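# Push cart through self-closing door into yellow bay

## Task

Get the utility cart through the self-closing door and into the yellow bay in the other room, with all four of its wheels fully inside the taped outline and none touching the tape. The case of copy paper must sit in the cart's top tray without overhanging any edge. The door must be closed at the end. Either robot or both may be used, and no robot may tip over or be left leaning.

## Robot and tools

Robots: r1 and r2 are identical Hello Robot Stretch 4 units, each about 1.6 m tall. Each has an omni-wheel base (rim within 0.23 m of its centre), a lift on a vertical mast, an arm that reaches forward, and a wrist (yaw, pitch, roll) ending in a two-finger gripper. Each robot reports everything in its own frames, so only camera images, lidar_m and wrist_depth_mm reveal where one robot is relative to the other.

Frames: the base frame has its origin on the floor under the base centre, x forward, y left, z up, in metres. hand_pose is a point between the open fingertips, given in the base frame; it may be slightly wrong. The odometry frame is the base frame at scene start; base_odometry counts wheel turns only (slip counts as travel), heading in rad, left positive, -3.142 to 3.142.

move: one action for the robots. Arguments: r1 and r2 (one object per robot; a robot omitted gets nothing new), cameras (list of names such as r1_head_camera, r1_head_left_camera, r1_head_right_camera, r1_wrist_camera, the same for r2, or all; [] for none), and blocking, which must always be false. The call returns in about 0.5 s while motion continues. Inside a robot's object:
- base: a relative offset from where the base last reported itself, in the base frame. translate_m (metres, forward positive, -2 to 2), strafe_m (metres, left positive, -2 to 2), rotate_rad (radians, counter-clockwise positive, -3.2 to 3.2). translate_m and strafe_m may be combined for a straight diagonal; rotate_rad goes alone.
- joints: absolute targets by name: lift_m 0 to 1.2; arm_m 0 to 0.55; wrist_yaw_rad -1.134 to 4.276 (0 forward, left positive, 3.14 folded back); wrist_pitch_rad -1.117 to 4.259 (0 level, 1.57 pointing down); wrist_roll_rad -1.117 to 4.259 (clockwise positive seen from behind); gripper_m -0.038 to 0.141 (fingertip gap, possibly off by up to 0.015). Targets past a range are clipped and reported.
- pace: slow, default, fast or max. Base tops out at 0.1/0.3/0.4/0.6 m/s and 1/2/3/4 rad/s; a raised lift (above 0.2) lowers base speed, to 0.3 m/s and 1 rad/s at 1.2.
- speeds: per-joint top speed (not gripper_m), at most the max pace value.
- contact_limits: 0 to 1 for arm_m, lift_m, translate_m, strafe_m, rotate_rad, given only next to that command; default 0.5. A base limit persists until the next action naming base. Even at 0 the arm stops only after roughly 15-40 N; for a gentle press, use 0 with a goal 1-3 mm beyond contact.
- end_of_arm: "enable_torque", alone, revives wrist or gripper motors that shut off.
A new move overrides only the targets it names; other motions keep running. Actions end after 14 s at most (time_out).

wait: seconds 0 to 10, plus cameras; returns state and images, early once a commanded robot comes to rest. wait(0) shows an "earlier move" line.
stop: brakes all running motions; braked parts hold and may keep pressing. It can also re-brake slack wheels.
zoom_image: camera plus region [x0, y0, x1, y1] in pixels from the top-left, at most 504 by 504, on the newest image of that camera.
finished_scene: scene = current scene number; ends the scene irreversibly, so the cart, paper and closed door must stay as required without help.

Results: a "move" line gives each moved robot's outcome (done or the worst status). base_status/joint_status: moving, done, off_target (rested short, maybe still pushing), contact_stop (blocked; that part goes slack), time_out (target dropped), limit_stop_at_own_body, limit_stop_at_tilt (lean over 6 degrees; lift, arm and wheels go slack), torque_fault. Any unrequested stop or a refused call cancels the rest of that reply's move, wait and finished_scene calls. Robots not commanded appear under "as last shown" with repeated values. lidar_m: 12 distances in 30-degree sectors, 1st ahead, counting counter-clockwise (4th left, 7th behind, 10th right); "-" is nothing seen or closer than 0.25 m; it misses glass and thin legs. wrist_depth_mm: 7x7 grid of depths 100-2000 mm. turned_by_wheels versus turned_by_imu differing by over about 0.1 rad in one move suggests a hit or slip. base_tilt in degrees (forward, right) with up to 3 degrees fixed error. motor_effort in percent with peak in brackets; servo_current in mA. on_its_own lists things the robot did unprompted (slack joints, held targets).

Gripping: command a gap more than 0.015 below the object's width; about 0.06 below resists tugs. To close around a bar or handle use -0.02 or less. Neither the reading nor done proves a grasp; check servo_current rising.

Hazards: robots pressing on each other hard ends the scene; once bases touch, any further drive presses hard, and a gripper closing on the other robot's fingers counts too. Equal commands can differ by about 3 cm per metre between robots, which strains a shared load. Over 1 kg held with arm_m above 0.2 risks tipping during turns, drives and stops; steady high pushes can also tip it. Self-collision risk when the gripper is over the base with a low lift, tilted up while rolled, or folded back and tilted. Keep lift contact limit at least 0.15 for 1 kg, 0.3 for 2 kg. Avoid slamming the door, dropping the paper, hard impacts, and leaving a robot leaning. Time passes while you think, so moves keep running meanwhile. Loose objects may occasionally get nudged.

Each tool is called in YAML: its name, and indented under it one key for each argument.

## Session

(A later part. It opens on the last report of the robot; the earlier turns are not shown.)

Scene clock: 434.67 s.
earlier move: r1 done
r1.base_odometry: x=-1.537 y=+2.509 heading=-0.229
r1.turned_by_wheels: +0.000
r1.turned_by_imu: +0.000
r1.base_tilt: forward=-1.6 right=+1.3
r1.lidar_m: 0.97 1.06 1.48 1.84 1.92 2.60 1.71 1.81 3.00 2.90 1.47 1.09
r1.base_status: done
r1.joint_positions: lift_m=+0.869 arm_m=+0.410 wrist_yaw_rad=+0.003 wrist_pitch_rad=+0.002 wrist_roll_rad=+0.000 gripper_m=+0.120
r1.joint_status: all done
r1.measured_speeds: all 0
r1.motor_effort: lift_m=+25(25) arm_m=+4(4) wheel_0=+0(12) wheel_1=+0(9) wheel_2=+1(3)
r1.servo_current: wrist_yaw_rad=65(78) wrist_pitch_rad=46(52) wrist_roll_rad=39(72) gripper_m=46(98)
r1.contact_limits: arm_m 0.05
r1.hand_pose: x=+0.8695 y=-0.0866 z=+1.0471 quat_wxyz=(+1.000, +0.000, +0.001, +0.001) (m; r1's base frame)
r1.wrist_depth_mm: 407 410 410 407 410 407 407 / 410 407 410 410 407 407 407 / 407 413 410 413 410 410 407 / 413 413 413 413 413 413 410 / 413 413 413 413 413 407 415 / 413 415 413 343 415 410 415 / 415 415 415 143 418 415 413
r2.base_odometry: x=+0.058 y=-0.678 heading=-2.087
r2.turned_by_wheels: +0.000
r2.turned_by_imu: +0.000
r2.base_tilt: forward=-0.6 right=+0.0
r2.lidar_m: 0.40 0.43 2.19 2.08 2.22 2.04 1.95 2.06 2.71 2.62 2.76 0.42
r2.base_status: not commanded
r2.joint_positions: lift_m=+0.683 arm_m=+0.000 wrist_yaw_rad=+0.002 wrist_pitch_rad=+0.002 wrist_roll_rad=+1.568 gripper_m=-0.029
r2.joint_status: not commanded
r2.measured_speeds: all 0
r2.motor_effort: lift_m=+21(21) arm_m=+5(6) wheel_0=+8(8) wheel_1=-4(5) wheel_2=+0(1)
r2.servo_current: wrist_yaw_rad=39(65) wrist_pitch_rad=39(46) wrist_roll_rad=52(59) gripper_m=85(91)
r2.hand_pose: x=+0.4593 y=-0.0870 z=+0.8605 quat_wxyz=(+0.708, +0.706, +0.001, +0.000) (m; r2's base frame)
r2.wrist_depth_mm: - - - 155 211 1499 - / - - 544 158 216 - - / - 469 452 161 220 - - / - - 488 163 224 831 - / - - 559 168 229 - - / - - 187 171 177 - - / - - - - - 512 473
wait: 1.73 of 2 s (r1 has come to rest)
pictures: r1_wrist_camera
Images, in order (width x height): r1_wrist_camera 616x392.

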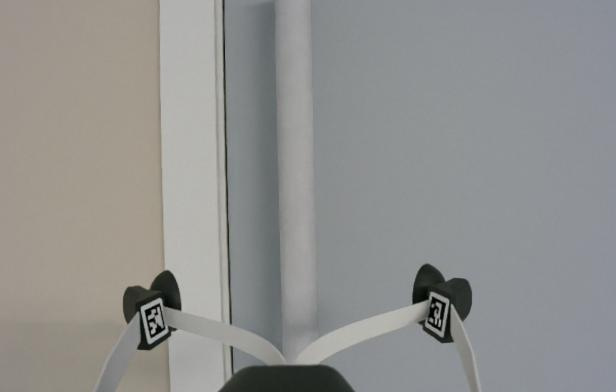

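move:
  blocking: false
  r1: {"base":{"translate_m":0.17},"contact_limits":{"translate_m":0.1},"pace":"slow"}
  cameras: []

wait:
  seconds: 3
  cameras: ["r1_wrist_camera"]

move:
  blocking: false
  r1: {"joints":{"gripper_m":-0.038}}
  cameras: []

wait:
  seconds: 2
  cameras: ["r1_wrist_camera"]

Scene clock: 440.00 s.
move: r1 moving
r1.base_odometry: x=-1.525 y=+2.506 heading=-0.229
r1.turned_by_wheels: +0.000
r1.turned_by_imu: +0.000
r1.base_tilt: forward=-1.6 right=+1.3
r1.lidar_m: 0.93 1.06 1.47 1.83 1.92 2.64 1.72 1.78 2.99 2.90 1.44 1.08
r1.base_status: translate_m moving
r1.joint_positions: lift_m=+0.869 arm_m=+0.410 wrist_yaw_rad=+0.003 wrist_pitch_rad=+0.002 wrist_roll_rad=+0.000 gripper_m=+0.120
r1.joint_status: not commanded
r1.measured_speeds: translate_m=+0.049 strafe_m=+0.000 rotate_rad=-0.001 lift_m=+0.000 arm_m=+0.000 wrist_yaw_rad=+0.000 wrist_pitch_rad=+0.000 wrist_roll_rad=+0.000
r1.motor_effort: lift_m=+25(25) arm_m=+4(4) wheel_0=+3(6) wheel_1=+6(6) wheel_2=-5(7)
r1.servo_current: wrist_yaw_rad=39(65) wrist_pitch_rad=46(52) wrist_roll_rad=46(59) gripper_m=46(52)
r1.contact_limits: arm_m 0.05; translate_m 0.1
r1.hand_pose: x=+0.8695 y=-0.0866 z=+1.0471 quat_wxyz=(+1.000, +0.000, +0.001, +0.001) (m; r1's base frame)
r1.wrist_depth_mm: 397 397 397 397 397 397 394 / 397 397 399 397 397 399 399 / 402 399 399 399 399 397 399 / 399 399 402 399 399 397 399 / 402 402 402 399 402 402 399 / 402 402 404 329 399 402 404 / 402 407 404 143 402 404 404
r2: as last shown
r2.turned_by_imu: +0.001
r2.base_tilt: forward=-0.7 right=+0.1
r2.lidar_m: 0.40 0.42 2.18 2.08 2.25 2.05 1.96 2.06 2.73 2.60 2.76 0.43
r2.motor_effort: lift_m=+21(21) arm_m=+6(6) wheel_0=+8(8) wheel_1=-4(4) wheel_2=+0(0)
r2.servo_current: wrist_yaw_rad=33(46) wrist_pitch_rad=39(46) wrist_roll_rad=52(59) gripper_m=85(91)
r2.wrist_depth_mm: - - - 154 211 1576 - / - - 554 158 216 - - / - 469 449 161 220 - - / - - 492 163 224 831 - / - - 559 168 229 - - / - - 187 170 177 - - / - - - - - 517 473
pictures: none
No camera images: "cameras" was empty.

Scene clock: 442.50 s.
earlier move: r1 done
r1.base_odometry: x=-1.371 y=+2.470 heading=-0.229
r1.turned_by_wheels: +0.000
r1.turned_by_imu: +0.000
r1.base_tilt: forward=-1.6 right=+1.3
r1.lidar_m: 0.81 0.90 1.24 1.83 1.91 2.63 1.87 1.98 3.02 2.89 1.26 0.92
r1.base_status: done
r1.joint_positions: lift_m=+0.869 arm_m=+0.410 wrist_yaw_rad=+0.003 wrist_pitch_rad=+0.002 wrist_roll_rad=+0.000 gripper_m=+0.120
r1.joint_status: not commanded
r1.measured_speeds: all 0
r1.motor_effort: lift_m=+25(25) arm_m=+4(4) wheel_0=+2(7) wheel_1=+3(6) wheel_2=-2(7)
r1.servo_current: wrist_yaw_rad=52(65) wrist_pitch_rad=39(52) wrist_roll_rad=52(65) gripper_m=39(52)
r1.contact_limits: arm_m 0.05; translate_m 0.1
r1.hand_pose: x=+0.8695 y=-0.0866 z=+1.0471 quat_wxyz=(+1.000, +0.000, +0.001, +0.001) (m; r1's base frame)
r1.wrist_depth_mm: 240 242 242 170 243 243 243 / 241 - 242 164 243 243 243 / 243 244 242 170 245 244 245 / 242 244 244 164 244 245 245 / 244 - 245 165 245 246 245 / 244 195 245 168 245 247 247 / 244 161 246 144 246 248 248
r2.base_odometry: x=+0.058 y=-0.678 heading=-2.087
r2.turned_by_wheels: +0.000
r2.turned_by_imu: +0.000
r2.base_tilt: forward=-0.7 right=+0.1
r2.lidar_m: 0.40 0.42 2.17 2.11 2.24 2.02 1.96 2.05 2.71 2.62 2.75 0.41
r2.base_status: not commanded
r2.joint_positions: lift_m=+0.683 arm_m=+0.000 wrist_yaw_rad=+0.002 wrist_pitch_rad=+0.002 wrist_roll_rad=+1.568 gripper_m=-0.029
r2.joint_status: not commanded
r2.measured_speeds: all 0
r2.motor_effort: lift_m=+21(21) arm_m=+5(6) wheel_0=+8(8) wheel_1=-4(5) wheel_2=+0(1)
r2.servo_current: wrist_yaw_rad=39(52) wrist_pitch_rad=39(52) wrist_roll_rad=52(59) gripper_m=85(91)
r2.hand_pose: x=+0.4593 y=-0.0870 z=+0.8605 quat_wxyz=(+0.708, +0.706, +0.001, +0.000) (m; r2's base frame)
r2.wrist_depth_mm: - - - 154 212 1576 - / - - 554 158 216 - - / - 469 445 161 220 - - / - - 492 164 224 820 - / - - 559 167 229 - - / - - 187 170 177 - - / - - - - - 512 477
wait: 2.50 of 3 s (r1 has come to rest)
pictures: r1_wrist_camera
Images, in order (width x height): r1_wrist_camera 616x392.

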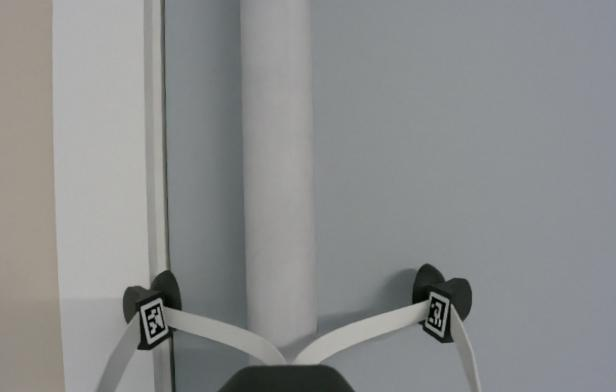

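Scene clock: 443.00 s.
move: r1 moving
r1.base_odometry: x=-1.371 y=+2.470 heading=-0.229
r1.turned_by_wheels: +0.000
r1.turned_by_imu: +0.000
r1.base_tilt: forward=-1.5 right=+1.3
r1.lidar_m: 0.78 0.89 1.23 1.82 1.92 2.61 1.87 1.98 3.02 2.89 1.27 0.89
r1.base_status: not commanded
r1.joint_positions: lift_m=+0.869 arm_m=+0.410 wrist_yaw_rad=+0.003 wrist_pitch_rad=+0.002 wrist_roll_rad=+0.000 gripper_m=+0.106
r1.joint_status: gripper_m moving
r1.measured_speeds: all 0
r1.motor_effort: lift_m=+25(25) arm_m=+4(4) wheel_0=+2(2) wheel_1=+3(3) wheel_2=-2(2)
r1.servo_current: wrist_yaw_rad=52(59) wrist_pitch_rad=52(52) wrist_roll_rad=39(59) gripper_m=91(91)
r1.contact_limits: arm_m 0.05; translate_m 0.1
r1.hand_pose: x=+0.8695 y=-0.0866 z=+1.0471 quat_wxyz=(+1.000, +0.000, +0.001, +0.001) (m; r1's base frame)
r1.wrist_depth_mm: 240 242 242 170 242 241 242 / 242 - 243 164 244 243 244 / 242 243 243 170 244 245 244 / 243 243 244 164 245 244 246 / 242 - 245 164 244 246 246 / 244 190 245 168 200 247 247 / 244 172 246 141 247 246 246
r2: as last shown
r2.base_tilt: forward=-0.7 right=+0.0
r2.lidar_m: 0.40 0.44 2.21 2.09 2.24 2.03 1.95 2.06 2.72 2.62 2.76 0.43
r2.motor_effort: lift_m=+21(21) arm_m=+5(5) wheel_0=+8(8) wheel_1=-4(5) wheel_2=+0(0)
r2.servo_current: wrist_yaw_rad=46(59) wrist_pitch_rad=39(46) wrist_roll_rad=52(52) gripper_m=85(91)
r2.wrist_depth_mm: - - - 154 212 1576 - / - - 554 158 216 - - / - 466 452 161 220 - - / - - 488 164 224 809 - / - - 559 168 230 - - / - - 187 171 177 - - / - - - - - 517 477
pictures: none
No camera images: "cameras" was empty.

Scene clock: 444.77 s.
earlier move: r1 done
r1.base_odometry: x=-1.371 y=+2.470 heading=-0.229
r1.turned_by_wheels: +0.000
r1.turned_by_imu: +0.000
r1.base_tilt: forward=-1.5 right=+1.2
r1.lidar_m: 0.78 0.90 1.23 1.84 1.90 2.61 1.86 1.98 3.02 2.88 1.25 0.89
r1.base_status: not commanded
r1.joint_positions: lift_m=+0.869 arm_m=+0.410 wrist_yaw_rad=+0.003 wrist_pitch_rad=+0.002 wrist_roll_rad=+0.000 gripper_m=-0.037
r1.joint_status: all done
r1.measured_speeds: all 0
r1.motor_effort: lift_m=+25(25) arm_m=-2(4) wheel_0=+2(3) wheel_1=+2(3) wheel_2=+2(2)
r1.servo_current: wrist_yaw_rad=52(72) wrist_pitch_rad=46(52) wrist_roll_rad=46(72) gripper_m=72(150)
r1.contact_limits: arm_m 0.05; translate_m 0.1
r1.hand_pose: x=+0.8695 y=-0.0866 z=+1.0471 quat_wxyz=(+1.000, +0.000, +0.001, +0.001) (m; r1's base frame)
r1.wrist_depth_mm: 241 - 240 163 238 239 238 / 242 - 242 163 239 239 239 / 243 - 242 170 241 241 240 / 243 - 243 163 241 241 241 / 245 - 244 163 243 242 241 / 244 - 183 164 243 242 242 / 245 142 245 162 176 242 242
r2.base_odometry: x=+0.058 y=-0.678 heading=-2.087
r2.turned_by_wheels: +0.000
r2.turned_by_imu: +0.000
r2.base_tilt: forward=-0.7 right=+0.0
r2.lidar_m: 0.40 0.43 2.21 2.05 2.23 2.03 1.95 2.06 2.71 2.62 2.77 0.42
r2.base_status: not commanded
r2.joint_positions: lift_m=+0.683 arm_m=+0.000 wrist_yaw_rad=+0.002 wrist_pitch_rad=+0.002 wrist_roll_rad=+1.568 gripper_m=-0.029
r2.joint_status: not commanded
r2.measured_speeds: all 0
r2.motor_effort: lift_m=+21(21) arm_m=+5(6) wheel_0=+8(8) wheel_1=-4(5) wheel_2=+0(1)
r2.servo_current: wrist_yaw_rad=59(59) wrist_pitch_rad=39(46) wrist_roll_rad=46(65) gripper_m=85(91)
r2.hand_pose: x=+0.4593 y=-0.0870 z=+0.8605 quat_wxyz=(+0.708, +0.706, +0.001, +0.000) (m; r2's base frame)
r2.wrist_depth_mm: - - - 154 211 1576 - / - - 554 158 215 - - / - 469 445 161 220 - - / - - 492 164 224 831 - / - - 559 168 229 - - / - - 187 171 177 - - / - - - - - 512 477
wait: 1.77 of 2 s (r1 has come to rest)
pictures: r1_wrist_camera
Images, in order (width x height): r1_wrist_camera 616x392.

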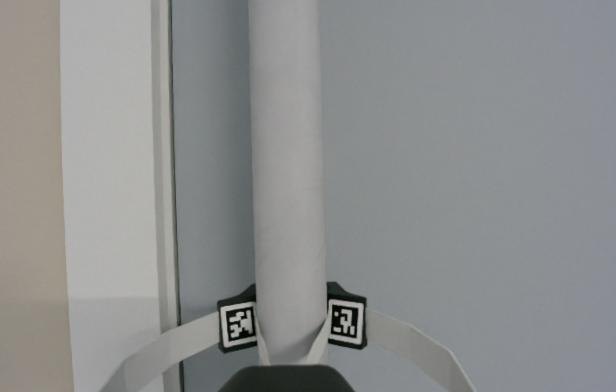

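move:
  blocking: false
  r1: {"base":{"translate_m":-0.145,"strafe_m":-0.061},"joints":{"wrist_yaw_rad":0.15},"speeds":{"wrist_yaw_rad":0.1},"pace":"slow","contact_limits":{"translate_m":0.7}}
  cameras: []

wait:
  seconds: 2.5
  cameras: ["r1_wrist_camera"]

Scene clock: 449.50 s.
move: r1 moving
r1.base_odometry: x=-1.384 y=+2.468 heading=-0.228
r1.turned_by_wheels: +0.000
r1.turned_by_imu: -0.016
r1.base_tilt: forward=-1.5 right=+1.2
r1.lidar_m: 0.80 0.89 1.24 1.83 1.90 2.60 1.87 1.94 3.02 2.89 1.28 0.91
r1.base_status: translate_m moving; strafe_m moving
r1.joint_positions: lift_m=+0.869 arm_m=+0.410 wrist_yaw_rad=+0.048 wrist_pitch_rad=+0.002 wrist_roll_rad=+0.000 gripper_m=-0.037
r1.joint_status: wrist_yaw_rad moving
r1.measured_speeds: translate_m=-0.047 strafe_m=-0.013 rotate_rad=-0.008 lift_m=+0.000 arm_m=+0.000 wrist_yaw_rad=+0.110 wrist_pitch_rad=+0.000 wrist_roll_rad=+0.000
r1.motor_effort: lift_m=+25(25) arm_m=-4(4) wheel_0=-7(10) wheel_1=-7(7) wheel_2=+17(17)
r1.servo_current: wrist_yaw_rad=52(59) wrist_pitch_rad=39(46) wrist_roll_rad=52(65) gripper_m=72(78)
r1.contact_limits: arm_m 0.05; translate_m 0.7
r1.hand_pose: x=+0.8732 y=-0.0734 z=+1.0471 quat_wxyz=(+1.000, +0.000, +0.001, +0.024) (m; r1's base frame)
r1.wrist_depth_mm: 252 - 244 163 240 236 235 / 251 - 244 163 240 237 236 / 253 - 245 169 240 237 236 / 253 - 246 164 240 239 236 / 254 - 248 164 242 240 237 / 255 - 187 165 241 240 237 / 256 141 248 163 242 240 239
r2: as last shown
r2.turned_by_imu: +0.001
r2.base_tilt: forward=-0.6 right=+0.1
r2.lidar_m: 0.41 0.44 2.18 2.08 2.27 2.05 1.96 2.07 2.71 2.61 2.75 0.42
r2.motor_effort: lift_m=+21(21) arm_m=+5(6) wheel_0=+8(8) wheel_1=-4(5) wheel_2=+0(0)
r2.servo_current: wrist_yaw_rad=46(52) wrist_pitch_rad=39(46) wrist_roll_rad=59(65) gripper_m=85(91)
r2.wrist_depth_mm: - - - 155 212 1576 - / - - 554 158 216 - - / - 469 449 161 220 - - / - - 492 164 224 831 - / - - 564 168 229 - - / - - 187 171 177 - - / - - - - - 517 477
pictures: none
No camera images: "cameras" was empty.

Scene clock: 451.80 s.
earlier move: r1 done
r1.base_odometry: x=-1.526 y=+2.444 heading=-0.227
r1.turned_by_wheels: +0.002
r1.turned_by_imu: +0.000
r1.base_tilt: forward=-1.5 right=+1.2
r1.lidar_m: 0.80 1.04 1.40 1.89 1.96 2.63 1.72 1.83 2.98 2.83 1.47 0.94
r1.base_status: done
r1.joint_positions: lift_m=+0.869 arm_m=+0.410 wrist_yaw_rad=+0.158 wrist_pitch_rad=+0.002 wrist_roll_rad=+0.000 gripper_m=-0.037
r1.joint_status: all done
r1.measured_speeds: all 0
r1.motor_effort: lift_m=+25(25) arm_m=-4(5) wheel_0=+6(10) wheel_1=-1(13) wheel_2=+19(21)
r1.servo_current: wrist_yaw_rad=52(85) wrist_pitch_rad=39(52) wrist_roll_rad=39(72) gripper_m=72(78)
r1.contact_limits: arm_m 0.05; translate_m 0.7
r1.hand_pose: x=+0.8795 y=-0.0408 z=+1.0471 quat_wxyz=(+0.997, +0.000, +0.001, +0.079) (m; r1's base frame)
r1.wrist_depth_mm: 421 399 243 167 239 238 236 / 415 402 242 163 240 240 238 / 421 404 245 167 242 240 240 / 421 404 245 163 241 240 238 / 421 404 246 166 242 242 240 / 424 407 185 165 241 242 240 / 424 154 248 163 176 242 241
r2.base_odometry: x=+0.058 y=-0.678 heading=-2.087
r2.turned_by_wheels: +0.000
r2.turned_by_imu: +0.000
r2.base_tilt: forward=-0.7 right=+0.1
r2.lidar_m: 0.41 0.44 2.20 2.09 2.24 2.04 1.95 2.08 2.69 2.62 2.76 0.43
r2.base_status: not commanded
r2.joint_positions: lift_m=+0.683 arm_m=+0.000 wrist_yaw_rad=+0.002 wrist_pitch_rad=+0.002 wrist_roll_rad=+1.568 gripper_m=-0.029
r2.joint_status: not commanded
r2.measured_speeds: all 0
r2.motor_effort: lift_m=+21(21) arm_m=+6(6) wheel_0=+7(8) wheel_1=-4(5) wheel_2=+0(1)
r2.servo_current: wrist_yaw_rad=46(59) wrist_pitch_rad=46(52) wrist_roll_rad=52(65) gripper_m=85(98)
r2.hand_pose: x=+0.4593 y=-0.0870 z=+0.8605 quat_wxyz=(+0.708, +0.706, +0.001, +0.000) (m; r2's base frame)
r2.wrist_depth_mm: - - - 155 211 1576 - / - - 554 158 216 - - / - 473 452 160 220 - - / - - 492 164 224 831 - / - - 559 168 229 - - / - - 187 170 177 - - / - - - - - 512 469
wait: 2.30 of 2.5 s (r1 has come to rest)
pictures: r1_wrist_camera
Images, in order (width x height): r1_wrist_camera 616x392.

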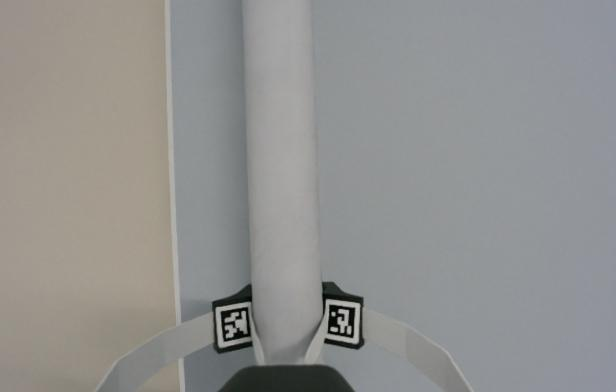

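move:
  blocking: false
  r1: {"base":{"translate_m":-0.134,"strafe_m":-0.082},"joints":{"wrist_yaw_rad":0.3},"speeds":{"wrist_yaw_rad":0.1},"pace":"slow","contact_limits":{"translate_m":0.7}}
  cameras: []

wait:
  seconds: 3
  cameras: []

move:
  blocking: false
  r1: {"base":{"translate_m":-0.157,"strafe_m":-0.139},"joints":{"wrist_yaw_rad":0.5},"speeds":{"wrist_yaw_rad":0.1},"pace":"slow","contact_limits":{"translate_m":0.7}}
  cameras: []

wait:
  seconds: 3.5
  cameras: ["r1_wrist_camera","r1_head_camera"]

Scene clock: 457.57 s.
move: r1 moving
r1.base_odometry: x=-1.539 y=+2.439 heading=-0.225
r1.turned_by_wheels: +0.002
r1.turned_by_imu: +0.001
r1.base_tilt: forward=-1.5 right=+1.2
r1.lidar_m: 0.78 1.07 1.43 1.89 1.98 2.66 1.72 1.79 2.95 2.83 1.49 0.96
r1.base_status: translate_m moving; strafe_m moving
r1.joint_positions: lift_m=+0.869 arm_m=+0.410 wrist_yaw_rad=+0.198 wrist_pitch_rad=+0.002 wrist_roll_rad=+0.000 gripper_m=-0.037
r1.joint_status: wrist_yaw_rad moving
r1.measured_speeds: translate_m=-0.048 strafe_m=-0.029 rotate_rad=-0.002 lift_m=+0.000 arm_m=+0.000 wrist_yaw_rad=+0.091 wrist_pitch_rad=+0.000 wrist_roll_rad=+0.000
r1.motor_effort: lift_m=+25(25) arm_m=-4(5) wheel_0=+7(9) wheel_1=-7(9) wheel_2=+21(23)
r1.servo_current: wrist_yaw_rad=39(72) wrist_pitch_rad=46(46) wrist_roll_rad=52(59) gripper_m=72(78)
r1.contact_limits: arm_m 0.05; translate_m 0.7
r1.hand_pose: x=+0.8809 y=-0.0289 z=+1.0471 quat_wxyz=(+0.995, +0.000, +0.001, +0.099) (m; r1's base frame)
r1.wrist_depth_mm: 439 418 245 164 238 236 234 / 436 415 245 164 240 236 236 / 439 427 246 170 239 237 236 / 445 421 247 164 240 238 236 / 442 424 247 164 241 238 236 / 445 427 187 165 241 239 238 / 445 421 247 163 242 238 238
r2: as last shown
r2.turned_by_imu: +0.001
r2.base_tilt: forward=-0.7 right=+0.0
r2.lidar_m: 0.41 0.45 2.17 2.09 2.25 2.05 1.97 2.07 2.70 2.62 2.75 0.44
r2.motor_effort: lift_m=+21(21) arm_m=+5(6) wheel_0=+8(8) wheel_1=-4(5) wheel_2=+0(0)
r2.servo_current: wrist_yaw_rad=39(59) wrist_pitch_rad=33(46) wrist_roll_rad=52(52) gripper_m=91(91)
r2.wrist_depth_mm: - - - 155 211 1576 - / - - 554 158 215 - - / - 469 449 161 220 - - / - - 492 164 224 831 - / - - 564 168 229 - - / - - 187 171 177 - - / - - - - - 508 477
pictures: none
No camera images: "cameras" was empty.

Scene clock: 459.80 s.
earlier move: r1 done
r1.base_odometry: x=-1.674 y=+2.394 heading=-0.224
r1.turned_by_wheels: +0.001
r1.turned_by_imu: +0.002
r1.base_tilt: forward=-1.5 right=+1.2
r1.lidar_m: 0.81 1.19 1.60 1.97 2.05 2.77 1.59 1.68 2.90 2.75 1.69 1.01
r1.base_status: done
r1.joint_positions: lift_m=+0.869 arm_m=+0.410 wrist_yaw_rad=+0.308 wrist_pitch_rad=+0.002 wrist_roll_rad=+0.000 gripper_m=-0.037
r1.joint_status: all done
r1.measured_speeds: all 0
r1.motor_effort: lift_m=+25(25) arm_m=-5(5) wheel_0=+14(16) wheel_1=+1(9) wheel_2=+19(23)
r1.servo_current: wrist_yaw_rad=65(72) wrist_pitch_rad=46(46) wrist_roll_rad=59(72) gripper_m=72(78)
r1.contact_limits: arm_m 0.05; translate_m 0.7
r1.hand_pose: x=+0.8823 y=+0.0041 z=+1.0471 quat_wxyz=(+0.988, +0.000, +0.001, +0.153) (m; r1's base frame)
r1.wrist_depth_mm: - - 243 168 240 236 236 / - - 243 163 240 238 236 / - - 244 167 240 238 237 / - - 245 163 241 239 237 / - - 246 165 242 239 237 / - - 183 165 240 241 238 / - 138 246 163 176 240 239
r2.base_odometry: x=+0.058 y=-0.678 heading=-2.087
r2.turned_by_wheels: +0.000
r2.turned_by_imu: +0.000
r2.base_tilt: forward=-0.6 right=+0.1
r2.lidar_m: 0.40 0.45 2.22 2.09 2.23 2.03 1.95 2.08 2.73 2.62 2.75 0.40
r2.base_status: not commanded
r2.joint_positions: lift_m=+0.683 arm_m=+0.000 wrist_yaw_rad=+0.002 wrist_pitch_rad=+0.002 wrist_roll_rad=+1.568 gripper_m=-0.029
r2.joint_status: not commanded
r2.measured_speeds: all 0
r2.motor_effort: lift_m=+21(21) arm_m=+5(6) wheel_0=+8(8) wheel_1=-4(5) wheel_2=+0(1)
r2.servo_current: wrist_yaw_rad=52(59) wrist_pitch_rad=46(46) wrist_roll_rad=39(59) gripper_m=91(91)
r2.hand_pose: x=+0.4593 y=-0.0870 z=+0.8605 quat_wxyz=(+0.708, +0.706, +0.001, +0.000) (m; r2's base frame)
r2.wrist_depth_mm: - - - 155 212 1576 - / - - 559 158 216 - - / - 469 449 161 220 - - / - - 492 163 224 831 - / - - 564 168 229 - - / - - 187 170 177 - - / - - - - - 512 477
wait: 2.23 of 3 s (r1 has come to rest)
pictures: none
No camera images: "cameras" was empty.

Scene clock: 460.30 s.
move: r1 moving
r1.base_odometry: x=-1.686 y=+2.387 heading=-0.222
r1.turned_by_wheels: +0.002
r1.turned_by_imu: +0.002
r1.base_tilt: forward=-1.5 right=+1.3
r1.lidar_m: 0.78 1.18 1.61 1.97 2.05 2.79 1.57 1.66 2.88 2.73 1.67 1.03
r1.base_status: translate_m moving; strafe_m moving
r1.joint_positions: lift_m=+0.869 arm_m=+0.410 wrist_yaw_rad=+0.348 wrist_pitch_rad=+0.002 wrist_roll_rad=+0.000 gripper_m=-0.037
r1.joint_status: wrist_yaw_rad moving
r1.measured_speeds: translate_m=-0.038 strafe_m=-0.035 rotate_rad=+0.002 lift_m=+0.000 arm_m=+0.000 wrist_yaw_rad=+0.099 wrist_pitch_rad=+0.000 wrist_roll_rad=+0.000
r1.motor_effort: lift_m=+25(25) arm_m=-5(5) wheel_0=+10(12) wheel_1=-5(7) wheel_2=+21(23)
r1.servo_current: wrist_yaw_rad=46(65) wrist_pitch_rad=39(52) wrist_roll_rad=46(59) gripper_m=72(78)
r1.contact_limits: arm_m 0.05; translate_m 0.7
r1.hand_pose: x=+0.8819 y=+0.0161 z=+1.0471 quat_wxyz=(+0.985, +0.000, +0.001, +0.173) (m; r1's base frame)
r1.wrist_depth_mm: - - 245 164 238 236 232 / - - 244 164 238 236 233 / - - 246 171 240 236 233 / - - 247 164 239 236 234 / - - 247 165 241 236 236 / - - 186 166 240 238 236 / - 141 248 163 240 237 236
r2: as last shown
r2.base_tilt: forward=-0.7 right=+0.1
r2.lidar_m: 0.39 0.44 2.20 2.08 2.23 2.05 1.97 2.07 2.73 2.61 2.75 0.42
r2.motor_effort: lift_m=+21(21) arm_m=+5(5) wheel_0=+8(8) wheel_1=-4(4) wheel_2=+0(0)
r2.servo_current: wrist_yaw_rad=39(59) wrist_pitch_rad=46(52) wrist_roll_rad=52(52) gripper_m=85(91)
r2.wrist_depth_mm: - - - 155 211 1537 - / - - 554 158 216 - - / - 466 449 161 220 - - / - - 496 163 224 831 - / - - 564 168 229 - - / - - 187 171 177 - - / - - - - - 512 477
pictures: none
No camera images: "cameras" was empty.

Scene clock: 463.13 s.
earlier move: r1 done
r1.base_odometry: x=-1.858 y=+2.293 heading=-0.221
r1.turned_by_wheels: +0.002
r1.turned_by_imu: +0.005
r1.base_tilt: forward=-1.5 right=+1.2
r1.lidar_m: 0.80 1.34 1.86 2.06 2.18 2.99 1.40 3.77 2.72 2.61 1.90 1.09
r1.base_status: done
r1.joint_positions: lift_m=+0.869 arm_m=+0.410 wrist_yaw_rad=+0.508 wrist_pitch_rad=+0.002 wrist_roll_rad=+0.000 gripper_m=-0.037
r1.joint_status: all done
r1.measured_speeds: all 0
r1.motor_effort: lift_m=+25(25) arm_m=-4(5) wheel_0=+19(21) wheel_1=+4(9) wheel_2=+21(23)
r1.servo_current: wrist_yaw_rad=65(72) wrist_pitch_rad=46(52) wrist_roll_rad=46(72) gripper_m=72(78)
r1.contact_limits: arm_m 0.05; translate_m 0.7
r1.hand_pose: x=+0.8755 y=+0.0640 z=+1.0471 quat_wxyz=(+0.968, +0.000, +0.001, +0.251) (m; r1's base frame)
r1.wrist_depth_mm: - - 245 163 237 234 232 / - - 244 163 239 236 232 / - - 245 167 239 235 233 / - - 246 163 240 236 235 / - - 246 163 239 236 236 / - - 182 166 239 237 236 / - 138 248 163 172 238 236
r2.base_odometry: x=+0.058 y=-0.678 heading=-2.087
r2.turned_by_wheels: +0.000
r2.turned_by_imu: +0.000
r2.base_tilt: forward=-0.7 right=+0.1
r2.lidar_m: 0.40 0.45 2.20 2.10 2.23 2.03 1.95 2.07 2.73 2.62 2.75 0.43
r2.base_status: not commanded
r2.joint_positions: lift_m=+0.683 arm_m=+0.000 wrist_yaw_rad=+0.002 wrist_pitch_rad=+0.002 wrist_roll_rad=+1.568 gripper_m=-0.029
r2.joint_status: not commanded
r2.measured_speeds: all 0
r2.motor_effort: lift_m=+21(21) arm_m=+6(6) wheel_0=+8(8) wheel_1=-4(5) wheel_2=+0(0)
r2.servo_current: wrist_yaw_rad=46(65) wrist_pitch_rad=39(52) wrist_roll_rad=33(59) gripper_m=78(91)
r2.hand_pose: x=+0.4593 y=-0.0870 z=+0.8605 quat_wxyz=(+0.708, +0.706, +0.001, +0.000) (m; r2's base frame)
r2.wrist_depth_mm: - - - 154 212 1576 - / - - 554 158 216 - - / - 469 449 161 220 - - / - - 492 163 224 842 - / - - 559 168 229 - - / - - 187 171 176 - - / - - - - - 512 477
wait: 2.83 of 3.5 s (r1 has come to rest)
pictures: r1_head_camera, r1_wrist_camera
Images, in order (width x height): r1_head_camera 420x560, r1_wrist_camera 616x392.

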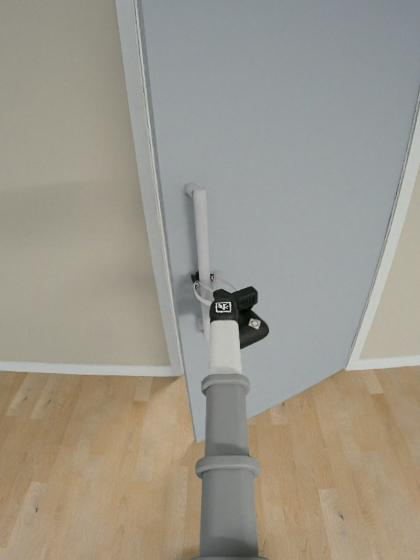

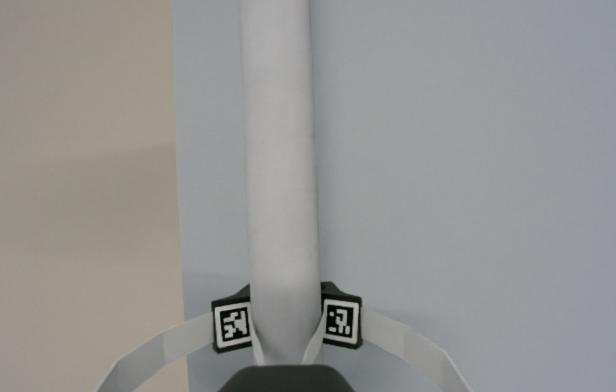

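move:
  blocking: false
  r2: {"base":{"translate_m":-0.45}}
  cameras: []

wait:
  seconds: 3
  cameras: ["r2_head_camera"]

Scene clock: 471.13 s.
move: r2 moving
r1: as last shown
r1.turned_by_wheels: +0.000
r1.turned_by_imu: -0.001
r1.lidar_m: 0.77 1.35 1.84 2.10 2.19 2.99 1.43 3.80 2.77 2.62 1.87 1.13
r1.motor_effort: lift_m=+25(25) arm_m=-4(5) wheel_0=+19(19) wheel_1=+4(4) wheel_2=+21(21)
r1.servo_current: wrist_yaw_rad=65(78) wrist_pitch_rad=46(46) wrist_roll_rad=46(59) gripper_m=65(72)
r1.contact_limits: arm_m 0.05; translate_m 0.7
r1.wrist_depth_mm: - - 243 163 237 236 231 / - - 244 163 239 236 232 / - - 245 167 239 236 233 / - - 246 163 240 236 234 / - - 247 163 239 237 236 / - - 181 165 240 238 236 / - 138 247 163 172 237 236
r2.base_odometry: x=+0.073 y=-0.651 heading=-2.087
r2.turned_by_wheels: +0.000
r2.turned_by_imu: +0.001
r2.base_tilt: forward=-0.7 right=+0.1
r2.lidar_m: 0.39 0.43 2.20 2.09 2.23 2.01 1.90 2.01 2.71 2.63 2.76 0.41
r2.base_status: translate_m moving
r2.joint_positions: lift_m=+0.683 arm_m=+0.000 wrist_yaw_rad=+0.003 wrist_pitch_rad=+0.002 wrist_roll_rad=+1.568 gripper_m=-0.029
r2.joint_status: not commanded
r2.measured_speeds: translate_m=-0.123 strafe_m=+0.000 rotate_rad=+0.000 lift_m=+0.000 arm_m=+0.000 wrist_yaw_rad=+0.001 wrist_pitch_rad=+0.000 wrist_roll_rad=+0.000
r2.motor_effort: lift_m=+21(21) arm_m=+2(5) wheel_0=-6(9) wheel_1=-7(11) wheel_2=+16(18)
r2.servo_current: wrist_yaw_rad=46(59) wrist_pitch_rad=39(46) wrist_roll_rad=46(52) gripper_m=85(91)
r2.hand_pose: x=+0.4595 y=-0.0867 z=+0.8605 quat_wxyz=(+0.708, +0.706, +0.001, +0.000) (m; r2's base frame)
r2.wrist_depth_mm: - - - 156 213 1576 - / - - 564 159 218 - - / - 473 452 162 221 - - / - - 492 165 226 - - / - - 559 168 230 - - / - - 186 171 177 - - / - - - - - 517 477
pictures: none
No camera images: "cameras" was empty.

Scene clock: 473.63 s.
earlier move: r2 done
r1.base_odometry: x=-1.858 y=+2.293 heading=-0.221
r1.turned_by_wheels: +0.000
r1.turned_by_imu: +0.000
r1.base_tilt: forward=-1.5 right=+1.2
r1.lidar_m: 0.78 1.35 1.84 2.10 2.21 2.96 1.89 3.79 2.73 2.62 1.87 1.10
r1.base_status: not commanded
r1.joint_positions: lift_m=+0.869 arm_m=+0.410 wrist_yaw_rad=+0.508 wrist_pitch_rad=+0.002 wrist_roll_rad=+0.000 gripper_m=-0.037
r1.joint_status: not commanded
r1.measured_speeds: all 0
r1.motor_effort: lift_m=+25(25) arm_m=-4(5) wheel_0=+19(19) wheel_1=+4(4) wheel_2=+21(21)
r1.servo_current: wrist_yaw_rad=52(78) wrist_pitch_rad=39(52) wrist_roll_rad=52(65) gripper_m=72(78)
r1.contact_limits: arm_m 0.05; translate_m 0.7
r1.hand_pose: x=+0.8755 y=+0.0640 z=+1.0471 quat_wxyz=(+0.968, +0.000, +0.001, +0.251) (m; r1's base frame)
r1.wrist_depth_mm: - - 243 163 239 236 232 / - - 244 163 237 236 234 / - - 245 167 239 236 233 / - - 247 163 238 237 233 / - - 247 163 240 237 236 / - - 181 165 240 238 235 / - 138 248 163 172 238 236
r2.base_odometry: x=+0.280 y=-0.287 heading=-2.087
r2.turned_by_wheels: +0.000
r2.turned_by_imu: +0.000
r2.base_tilt: forward=-0.7 right=+0.0
r2.lidar_m: 0.37 0.40 2.19 2.10 2.10 1.59 1.49 1.61 2.22 2.60 2.75 0.42
r2.base_status: done
r2.joint_positions: lift_m=+0.683 arm_m=+0.000 wrist_yaw_rad=+0.003 wrist_pitch_rad=+0.002 wrist_roll_rad=+1.568 gripper_m=-0.029
r2.joint_status: not commanded
r2.measured_speeds: all 0
r2.motor_effort: lift_m=+21(21) arm_m=-3(5) wheel_0=-2(11) wheel_1=-4(11) wheel_2=+3(18)
r2.servo_current: wrist_yaw_rad=39(65) wrist_pitch_rad=39(52) wrist_roll_rad=46(59) gripper_m=85(91)
r2.hand_pose: x=+0.4595 y=-0.0866 z=+0.8605 quat_wxyz=(+0.708, +0.706, +0.002, +0.001) (m; r2's base frame)
r2.wrist_depth_mm: - - - 184 245 1661 1255 / - - - 181 243 1661 - / - - 585 180 240 831 - / - - 469 236 236 842 - / - - 504 175 234 - - / - - 185 172 178 - - / - - - - 228 119 -
wait: 2.50 of 3 s (r2 has come to rest)
pictures: r2_head_camera
Images, in order (width x height): r2_head_camera 420x560.

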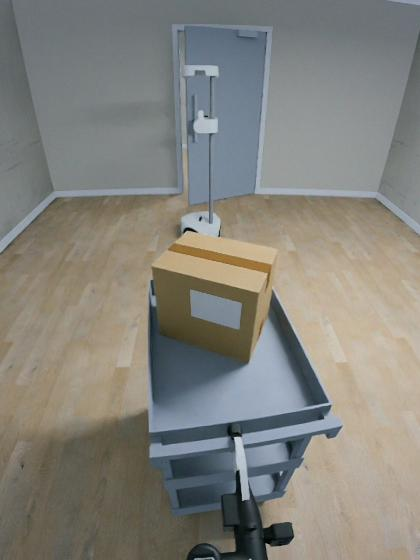

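move:
  blocking: false
  r1: {"base":{"translate_m":-0.126,"strafe_m":-0.168},"joints":{"wrist_yaw_rad":0.7},"speeds":{"wrist_yaw_rad":0.1},"pace":"slow","contact_limits":{"translate_m":0.7}}
  cameras: []

wait:
  seconds: 3.5
  cameras: []

move:
  blocking: false
  r1: {"base":{"translate_m":-0.09,"strafe_m":-0.189},"joints":{"wrist_yaw_rad":0.9},"speeds":{"wrist_yaw_rad":0.1},"pace":"slow","contact_limits":{"translate_m":0.7}}
  cameras: []

wait:
  seconds: 3.5
  cameras: []

move:
  blocking: false
  r1: {"base":{"translate_m":-0.051,"strafe_m":-0.203},"joints":{"wrist_yaw_rad":1.1},"speeds":{"wrist_yaw_rad":0.1},"pace":"slow","contact_limits":{"strafe_m":0.7}}
  cameras: []

wait:
  seconds: 3.5
  cameras: ["r1_wrist_camera","r1_head_left_camera","r2_head_camera"]

Scene clock: 484.70 s.
move: r1 moving
r1.base_odometry: x=-1.867 y=+2.285 heading=-0.218
r1.turned_by_wheels: +0.003
r1.turned_by_imu: +0.002
r1.base_tilt: forward=-1.5 right=+1.3
r1.lidar_m: 0.78 1.33 1.85 2.11 2.20 3.00 1.86 3.78 2.75 2.63 1.86 1.09
r1.base_status: translate_m moving; strafe_m moving
r1.joint_positions: lift_m=+0.869 arm_m=+0.410 wrist_yaw_rad=+0.548 wrist_pitch_rad=+0.002 wrist_roll_rad=+0.000 gripper_m=-0.037
r1.joint_status: wrist_yaw_rad moving
r1.measured_speeds: translate_m=-0.029 strafe_m=-0.040 rotate_rad=+0.001 lift_m=+0.000 arm_m=+0.000 wrist_yaw_rad=+0.097 wrist_pitch_rad=+0.000 wrist_roll_rad=+0.000
r1.motor_effort: lift_m=+25(25) arm_m=-5(5) wheel_0=+14(17) wheel_1=-4(4) wheel_2=+22(25)
r1.servo_current: wrist_yaw_rad=39(72) wrist_pitch_rad=39(52) wrist_roll_rad=39(72) gripper_m=85(85)
r1.contact_limits: arm_m 0.05; translate_m 0.7
r1.hand_pose: x=+0.8727 y=+0.0755 z=+1.0471 quat_wxyz=(+0.963, +0.000, +0.001, +0.270) (m; r1's base frame)
r1.wrist_depth_mm: - - 245 164 237 233 229 / - - 245 164 237 233 230 / - - 247 171 239 236 230 / - - 246 164 238 234 231 / - - 249 164 241 236 232 / - - 184 165 238 236 232 / - 141 249 163 239 235 233
r2: as last shown
r2.turned_by_imu: +0.002
r2.base_tilt: forward=-0.6 right=+0.0
r2.lidar_m: 0.37 0.41 2.21 2.08 2.13 1.57 1.51 1.58 2.19 2.60 2.70 0.44
r2.motor_effort: lift_m=+21(21) arm_m=-4(4) wheel_0=-2(2) wheel_1=-3(4) wheel_2=+3(3)
r2.servo_current: wrist_yaw_rad=52(59) wrist_pitch_rad=46(46) wrist_roll_rad=59(59) gripper_m=91(91)
r2.wrist_depth_mm: - - - 184 245 1661 1229 / - - - 182 244 1756 - / - - 580 179 239 831 - / - - 473 236 236 831 - / - - 504 175 235 - - / - - 185 173 177 - - / - - - - 229 119 -
pictures: none
No camera images: "cameras" was empty.

Scene clock: 487.60 s.
earlier move: r1 done
r1.base_odometry: x=-2.017 y=+2.157 heading=-0.217
r1.turned_by_wheels: +0.001
r1.turned_by_imu: +0.010
r1.base_tilt: forward=-1.6 right=+1.2
r1.lidar_m: 0.80 0.85 2.03 2.27 2.37 3.25 1.72 3.47 2.56 2.46 2.04 1.26
r1.base_status: done
r1.joint_positions: lift_m=+0.869 arm_m=+0.410 wrist_yaw_rad=+0.710 wrist_pitch_rad=+0.002 wrist_roll_rad=+0.000 gripper_m=-0.037
r1.joint_status: all done
r1.measured_speeds: all 0
r1.motor_effort: lift_m=+25(25) arm_m=-5(5) wheel_0=+24(27) wheel_1=+7(9) wheel_2=+18(25)
r1.servo_current: wrist_yaw_rad=72(78) wrist_pitch_rad=39(59) wrist_roll_rad=46(72) gripper_m=65(85)
r1.contact_limits: arm_m 0.05; translate_m 0.7
r1.hand_pose: x=+0.8567 y=+0.1218 z=+1.0471 quat_wxyz=(+0.938, +0.000, +0.001, +0.348) (m; r1's base frame)
r1.wrist_depth_mm: - - 246 237 235 231 227 / - - 244 171 236 231 228 / - - 247 170 236 232 229 / - - 247 164 238 233 229 / - - 247 168 238 232 229 / - - 183 167 236 235 230 / - 149 248 163 161 233 231
r2.base_odometry: x=+0.280 y=-0.287 heading=-2.087
r2.turned_by_wheels: +0.000
r2.turned_by_imu: +0.000
r2.base_tilt: forward=-0.6 right=+0.1
r2.lidar_m: 0.38 0.42 2.19 2.12 2.10 1.56 1.50 1.60 2.23 2.60 2.74 0.44
r2.base_status: not commanded
r2.joint_positions: lift_m=+0.683 arm_m=+0.000 wrist_yaw_rad=+0.003 wrist_pitch_rad=+0.002 wrist_roll_rad=+1.568 gripper_m=-0.029
r2.joint_status: not commanded
r2.measured_speeds: all 0
r2.motor_effort: lift_m=+21(21) arm_m=-4(4) wheel_0=-1(2) wheel_1=-4(4) wheel_2=+3(3)
r2.servo_current: wrist_yaw_rad=46(59) wrist_pitch_rad=33(46) wrist_roll_rad=52(59) gripper_m=85(91)
r2.hand_pose: x=+0.4595 y=-0.0866 z=+0.8605 quat_wxyz=(+0.708, +0.706, +0.002, +0.001) (m; r2's base frame)
r2.wrist_depth_mm: - - - 184 246 1661 1229 / - - - 181 243 1708 - / - - 585 179 239 831 - / - - 466 236 237 831 - / - - 508 175 235 - - / - - 185 172 177 - - / - - - - 229 119 -
wait: 2.90 of 3.5 s (r1 has come to rest)
pictures: none
No camera images: "cameras" was empty.

Scene clock: 488.10 s.
move: r1 moving
r1.base_odometry: x=-2.024 y=+2.146 heading=-0.214
r1.turned_by_wheels: +0.003
r1.turned_by_imu: +0.013
r1.base_tilt: forward=-1.5 right=+1.3
r1.lidar_m: 0.77 0.87 2.03 2.28 2.40 3.28 1.72 3.44 2.54 2.44 2.00 1.28
r1.base_status: translate_m moving; strafe_m moving
r1.joint_positions: lift_m=+0.869 arm_m=+0.410 wrist_yaw_rad=+0.747 wrist_pitch_rad=+0.002 wrist_roll_rad=+0.000 gripper_m=-0.037
r1.joint_status: wrist_yaw_rad moving
r1.measured_speeds: translate_m=-0.023 strafe_m=-0.044 rotate_rad=+0.006 lift_m=+0.000 arm_m=+0.000 wrist_yaw_rad=+0.094 wrist_pitch_rad=+0.000 wrist_roll_rad=+0.000
r1.motor_effort: lift_m=+25(25) arm_m=-5(5) wheel_0=+14(23) wheel_1=-2(6) wheel_2=+22(22)
r1.servo_current: wrist_yaw_rad=52(78) wrist_pitch_rad=46(52) wrist_roll_rad=39(52) gripper_m=72(72)
r1.contact_limits: arm_m 0.05; translate_m 0.7
r1.hand_pose: x=+0.8520 y=+0.1318 z=+1.0471 quat_wxyz=(+0.931, +0.000, +0.001, +0.365) (m; r1's base frame)
r1.wrist_depth_mm: - - 248 165 234 228 224 / - - 248 165 235 227 224 / - - 247 171 236 229 225 / - - 249 164 235 229 224 / - - 250 163 236 229 226 / - - 181 165 235 230 226 / - - 250 163 235 229 227
r2: as last shown
r2.base_tilt: forward=-0.7 right=+0.1
r2.lidar_m: 0.37 0.40 2.18 2.10 2.11 1.58 1.51 1.59 2.19 2.61 2.75 0.43
r2.motor_effort: lift_m=+21(21) arm_m=-3(4) wheel_0=-2(2) wheel_1=-4(4) wheel_2=+3(3)
r2.servo_current: wrist_yaw_rad=52(65) wrist_pitch_rad=46(46) wrist_roll_rad=39(59) gripper_m=91(91)
r2.wrist_depth_mm: - - - 183 246 1708 1229 / - - - 181 243 1661 - / - - 585 179 239 831 - / - - 469 236 236 842 - / - - 508 175 234 - - / - - 185 172 178 - - / - - - - 229 118 -
pictures: none
No camera images: "cameras" was empty.

Scene clock: 491.00 s.
earlier move: r1 done
r1.base_odometry: x=-2.145 y=+1.991 heading=-0.213
r1.turned_by_wheels: +0.001
r1.turned_by_imu: +0.032
r1.base_tilt: forward=-1.6 right=+1.2
r1.lidar_m: 0.77 0.81 2.27 2.45 2.62 1.74 1.64 3.10 2.34 2.25 2.02 1.44
r1.base_status: done
r1.joint_positions: lift_m=+0.869 arm_m=+0.410 wrist_yaw_rad=+0.912 wrist_pitch_rad=+0.002 wrist_roll_rad=+0.000 gripper_m=-0.037
r1.joint_status: all done
r1.measured_speeds: all 0
r1.motor_effort: lift_m=+25(25) arm_m=-5(6) wheel_0=+24(30) wheel_1=+8(9) wheel_2=+17(22)
r1.servo_current: wrist_yaw_rad=78(91) wrist_pitch_rad=39(52) wrist_roll_rad=46(72) gripper_m=78(78)
r1.contact_limits: arm_m 0.05; translate_m 0.7
r1.hand_pose: x=+0.8268 y=+0.1744 z=+1.0471 quat_wxyz=(+0.898, +0.000, +0.001, +0.440) (m; r1's base frame)
r1.wrist_depth_mm: - - 249 236 230 222 215 / - - 251 172 231 223 216 / - - 252 170 232 224 217 / - - 251 163 233 224 216 / - - 252 167 234 225 218 / - - 184 167 231 224 219 / - 156 252 163 155 222 220
r2.base_odometry: x=+0.280 y=-0.287 heading=-2.087
r2.turned_by_wheels: +0.000
r2.turned_by_imu: +0.000
r2.base_tilt: forward=-0.7 right=+0.1
r2.lidar_m: 0.38 0.43 2.18 2.10 2.11 1.57 1.50 1.60 2.22 2.60 2.75 0.44
r2.base_status: not commanded
r2.joint_positions: lift_m=+0.683 arm_m=+0.000 wrist_yaw_rad=+0.003 wrist_pitch_rad=+0.002 wrist_roll_rad=+1.568 gripper_m=-0.029
r2.joint_status: not commanded
r2.measured_speeds: all 0
r2.motor_effort: lift_m=+21(21) arm_m=-3(4) wheel_0=-1(2) wheel_1=-4(4) wheel_2=+3(3)
r2.servo_current: wrist_yaw_rad=59(65) wrist_pitch_rad=39(52) wrist_roll_rad=39(59) gripper_m=85(91)
r2.hand_pose: x=+0.4595 y=-0.0866 z=+0.8605 quat_wxyz=(+0.708, +0.706, +0.002, +0.001) (m; r2's base frame)
r2.wrist_depth_mm: - - - 184 245 1708 1255 / - - - 181 243 1708 - / - - 585 179 239 831 - / - - 469 236 236 831 - / - - 504 175 233 - - / - - 186 172 177 - - / - - - - 229 119 -
wait: 2.90 of 3.5 s (r1 has come to rest)
pictures: none
No camera images: "cameras" was empty.

Scene clock: 491.50 s.
move: r1 moving
r1.base_odometry: x=-2.150 y=+1.979 heading=-0.210
r1.turned_by_wheels: +0.003
r1.turned_by_imu: +0.010
r1.base_tilt: forward=-1.5 right=+1.2
r1.lidar_m: 0.75 0.79 2.28 2.47 2.60 1.74 1.67 3.04 2.33 2.26 2.02 1.43
r1.base_status: translate_m moving; strafe_m moving
r1.joint_positions: lift_m=+0.869 arm_m=+0.410 wrist_yaw_rad=+0.948 wrist_pitch_rad=+0.002 wrist_roll_rad=+0.000 gripper_m=-0.037
r1.joint_status: wrist_yaw_rad moving
r1.measured_speeds: translate_m=-0.011 strafe_m=-0.054 rotate_rad=+0.009 lift_m=+0.000 arm_m=+0.000 wrist_yaw_rad=+0.109 wrist_pitch_rad=+0.000 wrist_roll_rad=+0.000
r1.motor_effort: lift_m=+25(25) arm_m=-5(5) wheel_0=+20(25) wheel_1=-1(7) wheel_2=+20(21)
r1.servo_current: wrist_yaw_rad=72(91) wrist_pitch_rad=33(46) wrist_roll_rad=46(59) gripper_m=59(78)
r1.contact_limits: arm_m 0.05; strafe_m 0.7
r1.hand_pose: x=+0.8202 y=+0.1833 z=+1.0471 quat_wxyz=(+0.890, +0.000, +0.001, +0.457) (m; r1's base frame)
r1.wrist_depth_mm: - - 253 167 230 220 212 / - - 253 162 231 220 213 / - - 254 166 232 220 214 / - - 255 165 231 222 213 / - - 256 164 232 221 216 / - - 184 165 229 222 216 / - 153 180 162 167 220 216
r2: as last shown
r2.base_tilt: forward=-0.7 right=+0.0
r2.lidar_m: 0.38 0.39 2.19 2.09 2.08 1.58 1.51 1.59 2.23 2.62 2.75 0.39
r2.servo_current: wrist_yaw_rad=46(59) wrist_pitch_rad=33(46) wrist_roll_rad=59(59) gripper_m=85(91)
r2.wrist_depth_mm: - - - 183 245 1708 1229 / - - - 181 242 1708 - / - - 585 179 238 820 - / - - 473 236 236 831 - / - - 508 175 234 - - / - - 185 172 177 - - / - - - - 229 118 -
pictures: none
No camera images: "cameras" was empty.

Scene clock: 494.37 s.
earlier move: r1 done
r1.base_odometry: x=-2.237 y=+1.804 heading=-0.209
r1.turned_by_wheels: +0.001
r1.turned_by_imu: +0.098
r1.base_tilt: forward=-1.5 right=+1.2
r1.lidar_m: 0.74 0.75 2.58 2.67 2.92 1.69 - 2.60 2.08 2.06 1.87 1.45
r1.base_status: done
r1.joint_positions: lift_m=+0.869 arm_m=+0.410 wrist_yaw_rad=+1.111 wrist_pitch_rad=+0.002 wrist_roll_rad=+0.000 gripper_m=-0.037
r1.joint_status: all done
r1.measured_speeds: translate_m=+0.000 strafe_m=+0.000 rotate_rad=+0.001 lift_m=+0.000 arm_m=+0.000 wrist_yaw_rad=+0.000 wrist_pitch_rad=+0.000 wrist_roll_rad=+0.000
r1.motor_effort: lift_m=+25(25) arm_m=-4(5) wheel_0=+26(31) wheel_1=+7(10) wheel_2=+16(23)
r1.servo_current: wrist_yaw_rad=72(91) wrist_pitch_rad=46(52) wrist_roll_rad=52(65) gripper_m=72(78)
r1.contact_limits: arm_m 0.05; strafe_m 0.7
r1.hand_pose: x=+0.7872 y=+0.2197 z=+1.0471 quat_wxyz=(+0.850, -0.001, +0.001, +0.527) (m; r1's base frame)
r1.wrist_depth_mm: - - 263 164 221 206 193 / - - 264 164 222 205 195 / - - 264 169 222 206 195 / - - - 163 223 206 196 / - - - 167 224 208 196 / - - 185 167 220 208 196 / - 156 262 163 219 204 197
r2.base_odometry: x=+0.280 y=-0.287 heading=-2.087
r2.turned_by_wheels: +0.000
r2.turned_by_imu: +0.000
r2.base_tilt: forward=-0.7 right=+0.1
r2.lidar_m: 0.37 0.41 2.20 2.11 2.15 1.60 1.50 1.58 2.22 2.60 2.74 0.42
r2.base_status: not commanded
r2.joint_positions: lift_m=+0.683 arm_m=+0.000 wrist_yaw_rad=+0.003 wrist_pitch_rad=+0.002 wrist_roll_rad=+1.568 gripper_m=-0.029
r2.joint_status: not commanded
r2.measured_speeds: all 0
r2.motor_effort: lift_m=+21(21) arm_m=-3(4) wheel_0=-2(2) wheel_1=-4(4) wheel_2=+3(3)
r2.servo_current: wrist_yaw_rad=52(59) wrist_pitch_rad=33(46) wrist_roll_rad=59(59) gripper_m=85(91)
r2.hand_pose: x=+0.4595 y=-0.0866 z=+0.8605 quat_wxyz=(+0.708, +0.706, +0.002, +0.001) (m; r2's base frame)
r2.wrist_depth_mm: - - - 183 246 1708 1229 / - - - 181 242 1708 - / - - 591 179 239 831 - / - - 466 236 236 831 - / - - 512 175 234 - - / - - 185 173 177 - - / - - - - 229 119 -
wait: 2.87 of 3.5 s (r1 has come to rest)
pictures: r1_head_left_camera, r1_wrist_camera, r2_head_camera
Images, in order (width x height): r1_head_left_camera 420x672, r1_wrist_camera 616x392, r2_head_camera 420x560.

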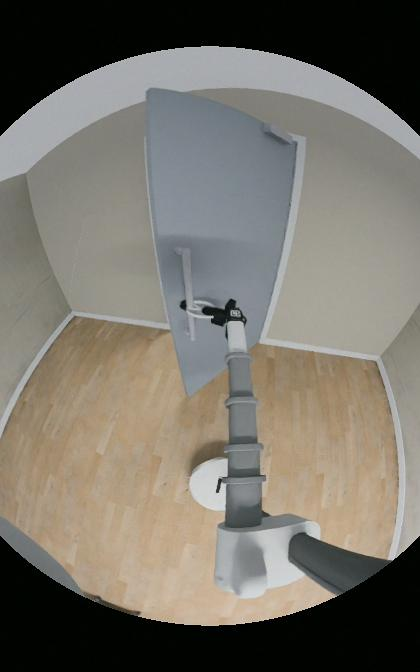

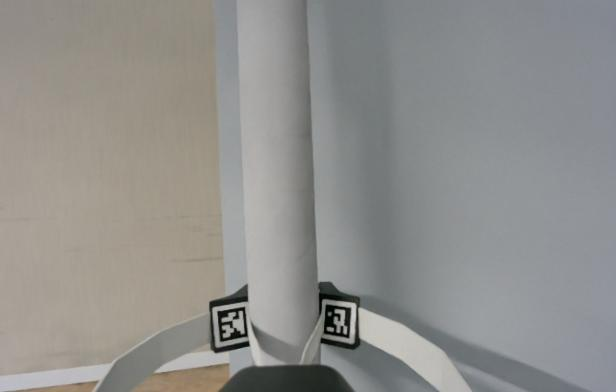

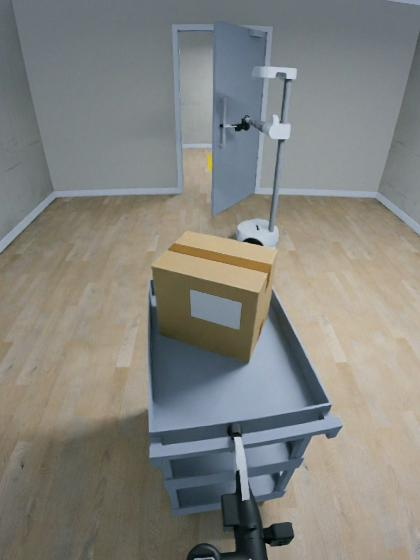

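move:
  blocking: false
  r1: {"base":{"translate_m":-0.1,"strafe_m":-0.18},"pace":"slow","contact_limits":{"strafe_m":0.7}}
  cameras: []

wait:
  seconds: 3.5
  cameras: ["r1_wrist_camera","r1_head_left_camera","r2_head_camera"]

Scene clock: 504.00 s.
move: r1 moving
r1.base_odometry: x=-2.245 y=+1.794 heading=-0.205
r1.turned_by_wheels: +0.003
r1.turned_by_imu: +0.019
r1.base_tilt: forward=-1.5 right=+1.2
r1.lidar_m: 0.75 0.76 2.63 2.66 2.98 1.70 - 2.52 2.08 2.06 1.83 1.40
r1.base_status: translate_m moving; strafe_m moving
r1.joint_positions: lift_m=+0.869 arm_m=+0.410 wrist_yaw_rad=+1.111 wrist_pitch_rad=+0.002 wrist_roll_rad=+0.000 gripper_m=-0.037
r1.joint_status: not commanded
r1.measured_speeds: translate_m=-0.021 strafe_m=-0.045 rotate_rad=+0.006 lift_m=+0.000 arm_m=+0.000 wrist_yaw_rad=+0.000 wrist_pitch_rad=+0.000 wrist_roll_rad=+0.000
r1.motor_effort: lift_m=+25(25) arm_m=-5(5) wheel_0=+21(27) wheel_1=+1(6) wheel_2=+20(21)
r1.servo_current: wrist_yaw_rad=72(78) wrist_pitch_rad=46(46) wrist_roll_rad=39(59) gripper_m=72(72)
r1.contact_limits: arm_m 0.05; strafe_m 0.7
r1.hand_pose: x=+0.7873 y=+0.2197 z=+1.0471 quat_wxyz=(+0.850, -0.001, +0.001, +0.527) (m; r1's base frame)
r1.wrist_depth_mm: - - - 163 222 207 193 / - - - 163 222 206 194 / - - - 166 224 207 195 / - - - 166 224 207 196 / - - - 164 225 208 196 / - - 184 164 220 208 197 / - 152 180 163 222 203 197
r2: as last shown
r2.turned_by_imu: +0.001
r2.base_tilt: forward=-0.7 right=+0.0
r2.lidar_m: 0.39 0.40 2.17 2.11 2.13 1.57 1.51 1.58 2.23 2.61 2.74 0.45
r2.servo_current: wrist_yaw_rad=39(52) wrist_pitch_rad=39(39) wrist_roll_rad=46(59) gripper_m=85(91)
r2.wrist_depth_mm: - - - 183 246 1708 1255 / - - - 181 242 1756 - / - - 585 179 239 831 - / - - 466 235 237 842 - / - - 508 175 235 - - / - - 185 173 178 - - / - - - - 228 119 -
pictures: none
No camera images: "cameras" was empty.

Scene clock: 506.93 s.
earlier move: r1 done
r1.base_odometry: x=-2.371 y=+1.648 heading=-0.205
r1.turned_by_wheels: +0.001
r1.turned_by_imu: +0.077
r1.base_tilt: forward=-1.6 right=+1.2
r1.lidar_m: 0.74 0.77 2.85 2.84 3.28 1.71 3.90 2.23 1.90 1.89 1.77 1.51
r1.base_status: done
r1.joint_positions: lift_m=+0.869 arm_m=+0.410 wrist_yaw_rad=+1.112 wrist_pitch_rad=+0.002 wrist_roll_rad=+0.000 gripper_m=-0.037
r1.joint_status: not commanded
r1.measured_speeds: translate_m=-0.001 strafe_m=+0.000 rotate_rad=-0.004 lift_m=+0.000 arm_m=+0.000 wrist_yaw_rad=+0.000 wrist_pitch_rad=+0.000 wrist_roll_rad=+0.000
r1.motor_effort: lift_m=+25(25) arm_m=-4(5) wheel_0=+28(30) wheel_1=+10(11) wheel_2=+15(23)
r1.servo_current: wrist_yaw_rad=72(91) wrist_pitch_rad=46(52) wrist_roll_rad=33(72) gripper_m=72(78)
r1.contact_limits: arm_m 0.05; strafe_m 0.7
r1.hand_pose: x=+0.7870 y=+0.2198 z=+1.0471 quat_wxyz=(+0.849, -0.001, +0.001, +0.528) (m; r1's base frame)
r1.wrist_depth_mm: - - 259 167 222 208 198 / - - 258 231 223 209 198 / - - 260 233 224 209 199 / - - 262 165 225 211 200 / - - 264 170 225 210 201 / - - 182 169 224 211 203 / - 152 258 164 160 208 203
r2.base_odometry: x=+0.280 y=-0.287 heading=-2.087
r2.turned_by_wheels: +0.000
r2.turned_by_imu: +0.000
r2.base_tilt: forward=-0.7 right=+0.1
r2.lidar_m: 0.38 0.39 2.22 2.08 2.13 1.57 1.49 1.58 2.22 2.59 2.72 0.42
r2.base_status: not commanded
r2.joint_positions: lift_m=+0.683 arm_m=+0.000 wrist_yaw_rad=+0.003 wrist_pitch_rad=+0.002 wrist_roll_rad=+1.568 gripper_m=-0.029
r2.joint_status: not commanded
r2.measured_speeds: all 0
r2.motor_effort: lift_m=+21(21) arm_m=-3(4) wheel_0=-1(2) wheel_1=-4(4) wheel_2=+2(3)
r2.servo_current: wrist_yaw_rad=33(59) wrist_pitch_rad=33(52) wrist_roll_rad=46(59) gripper_m=91(98)
r2.hand_pose: x=+0.4595 y=-0.0866 z=+0.8605 quat_wxyz=(+0.708, +0.706, +0.002, +0.001) (m; r2's base frame)
r2.wrist_depth_mm: - - - 184 246 1618 1229 / - - - 181 242 1661 - / - - 585 179 238 831 - / - - 466 235 236 831 - / - - 508 175 234 - - / - - 185 172 178 - - / - - - - 229 118 -
wait: 2.93 of 3.5 s (r1 has come to rest)
pictures: r1_head_left_camera, r1_wrist_camera, r2_head_camera
Images, in order (width x height): r1_head_left_camera 420x672, r1_wrist_camera 616x392, r2_head_camera 420x560.

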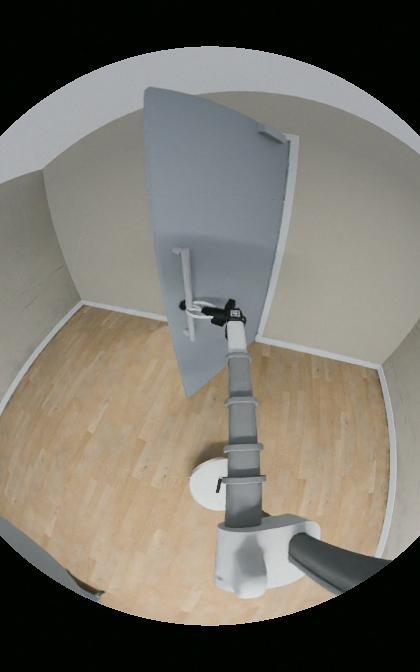

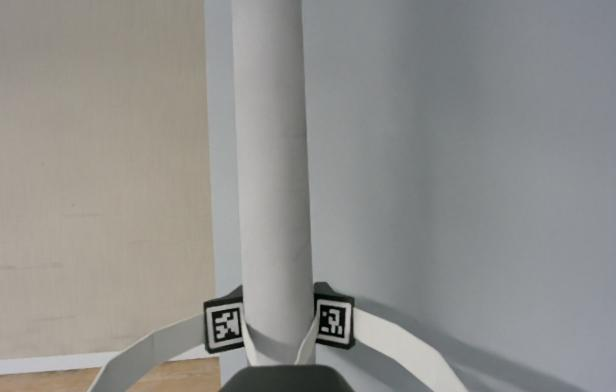

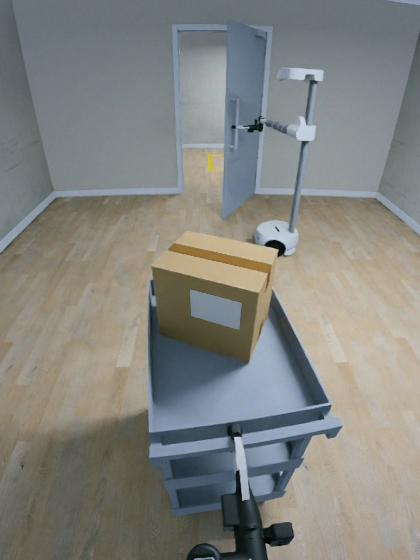

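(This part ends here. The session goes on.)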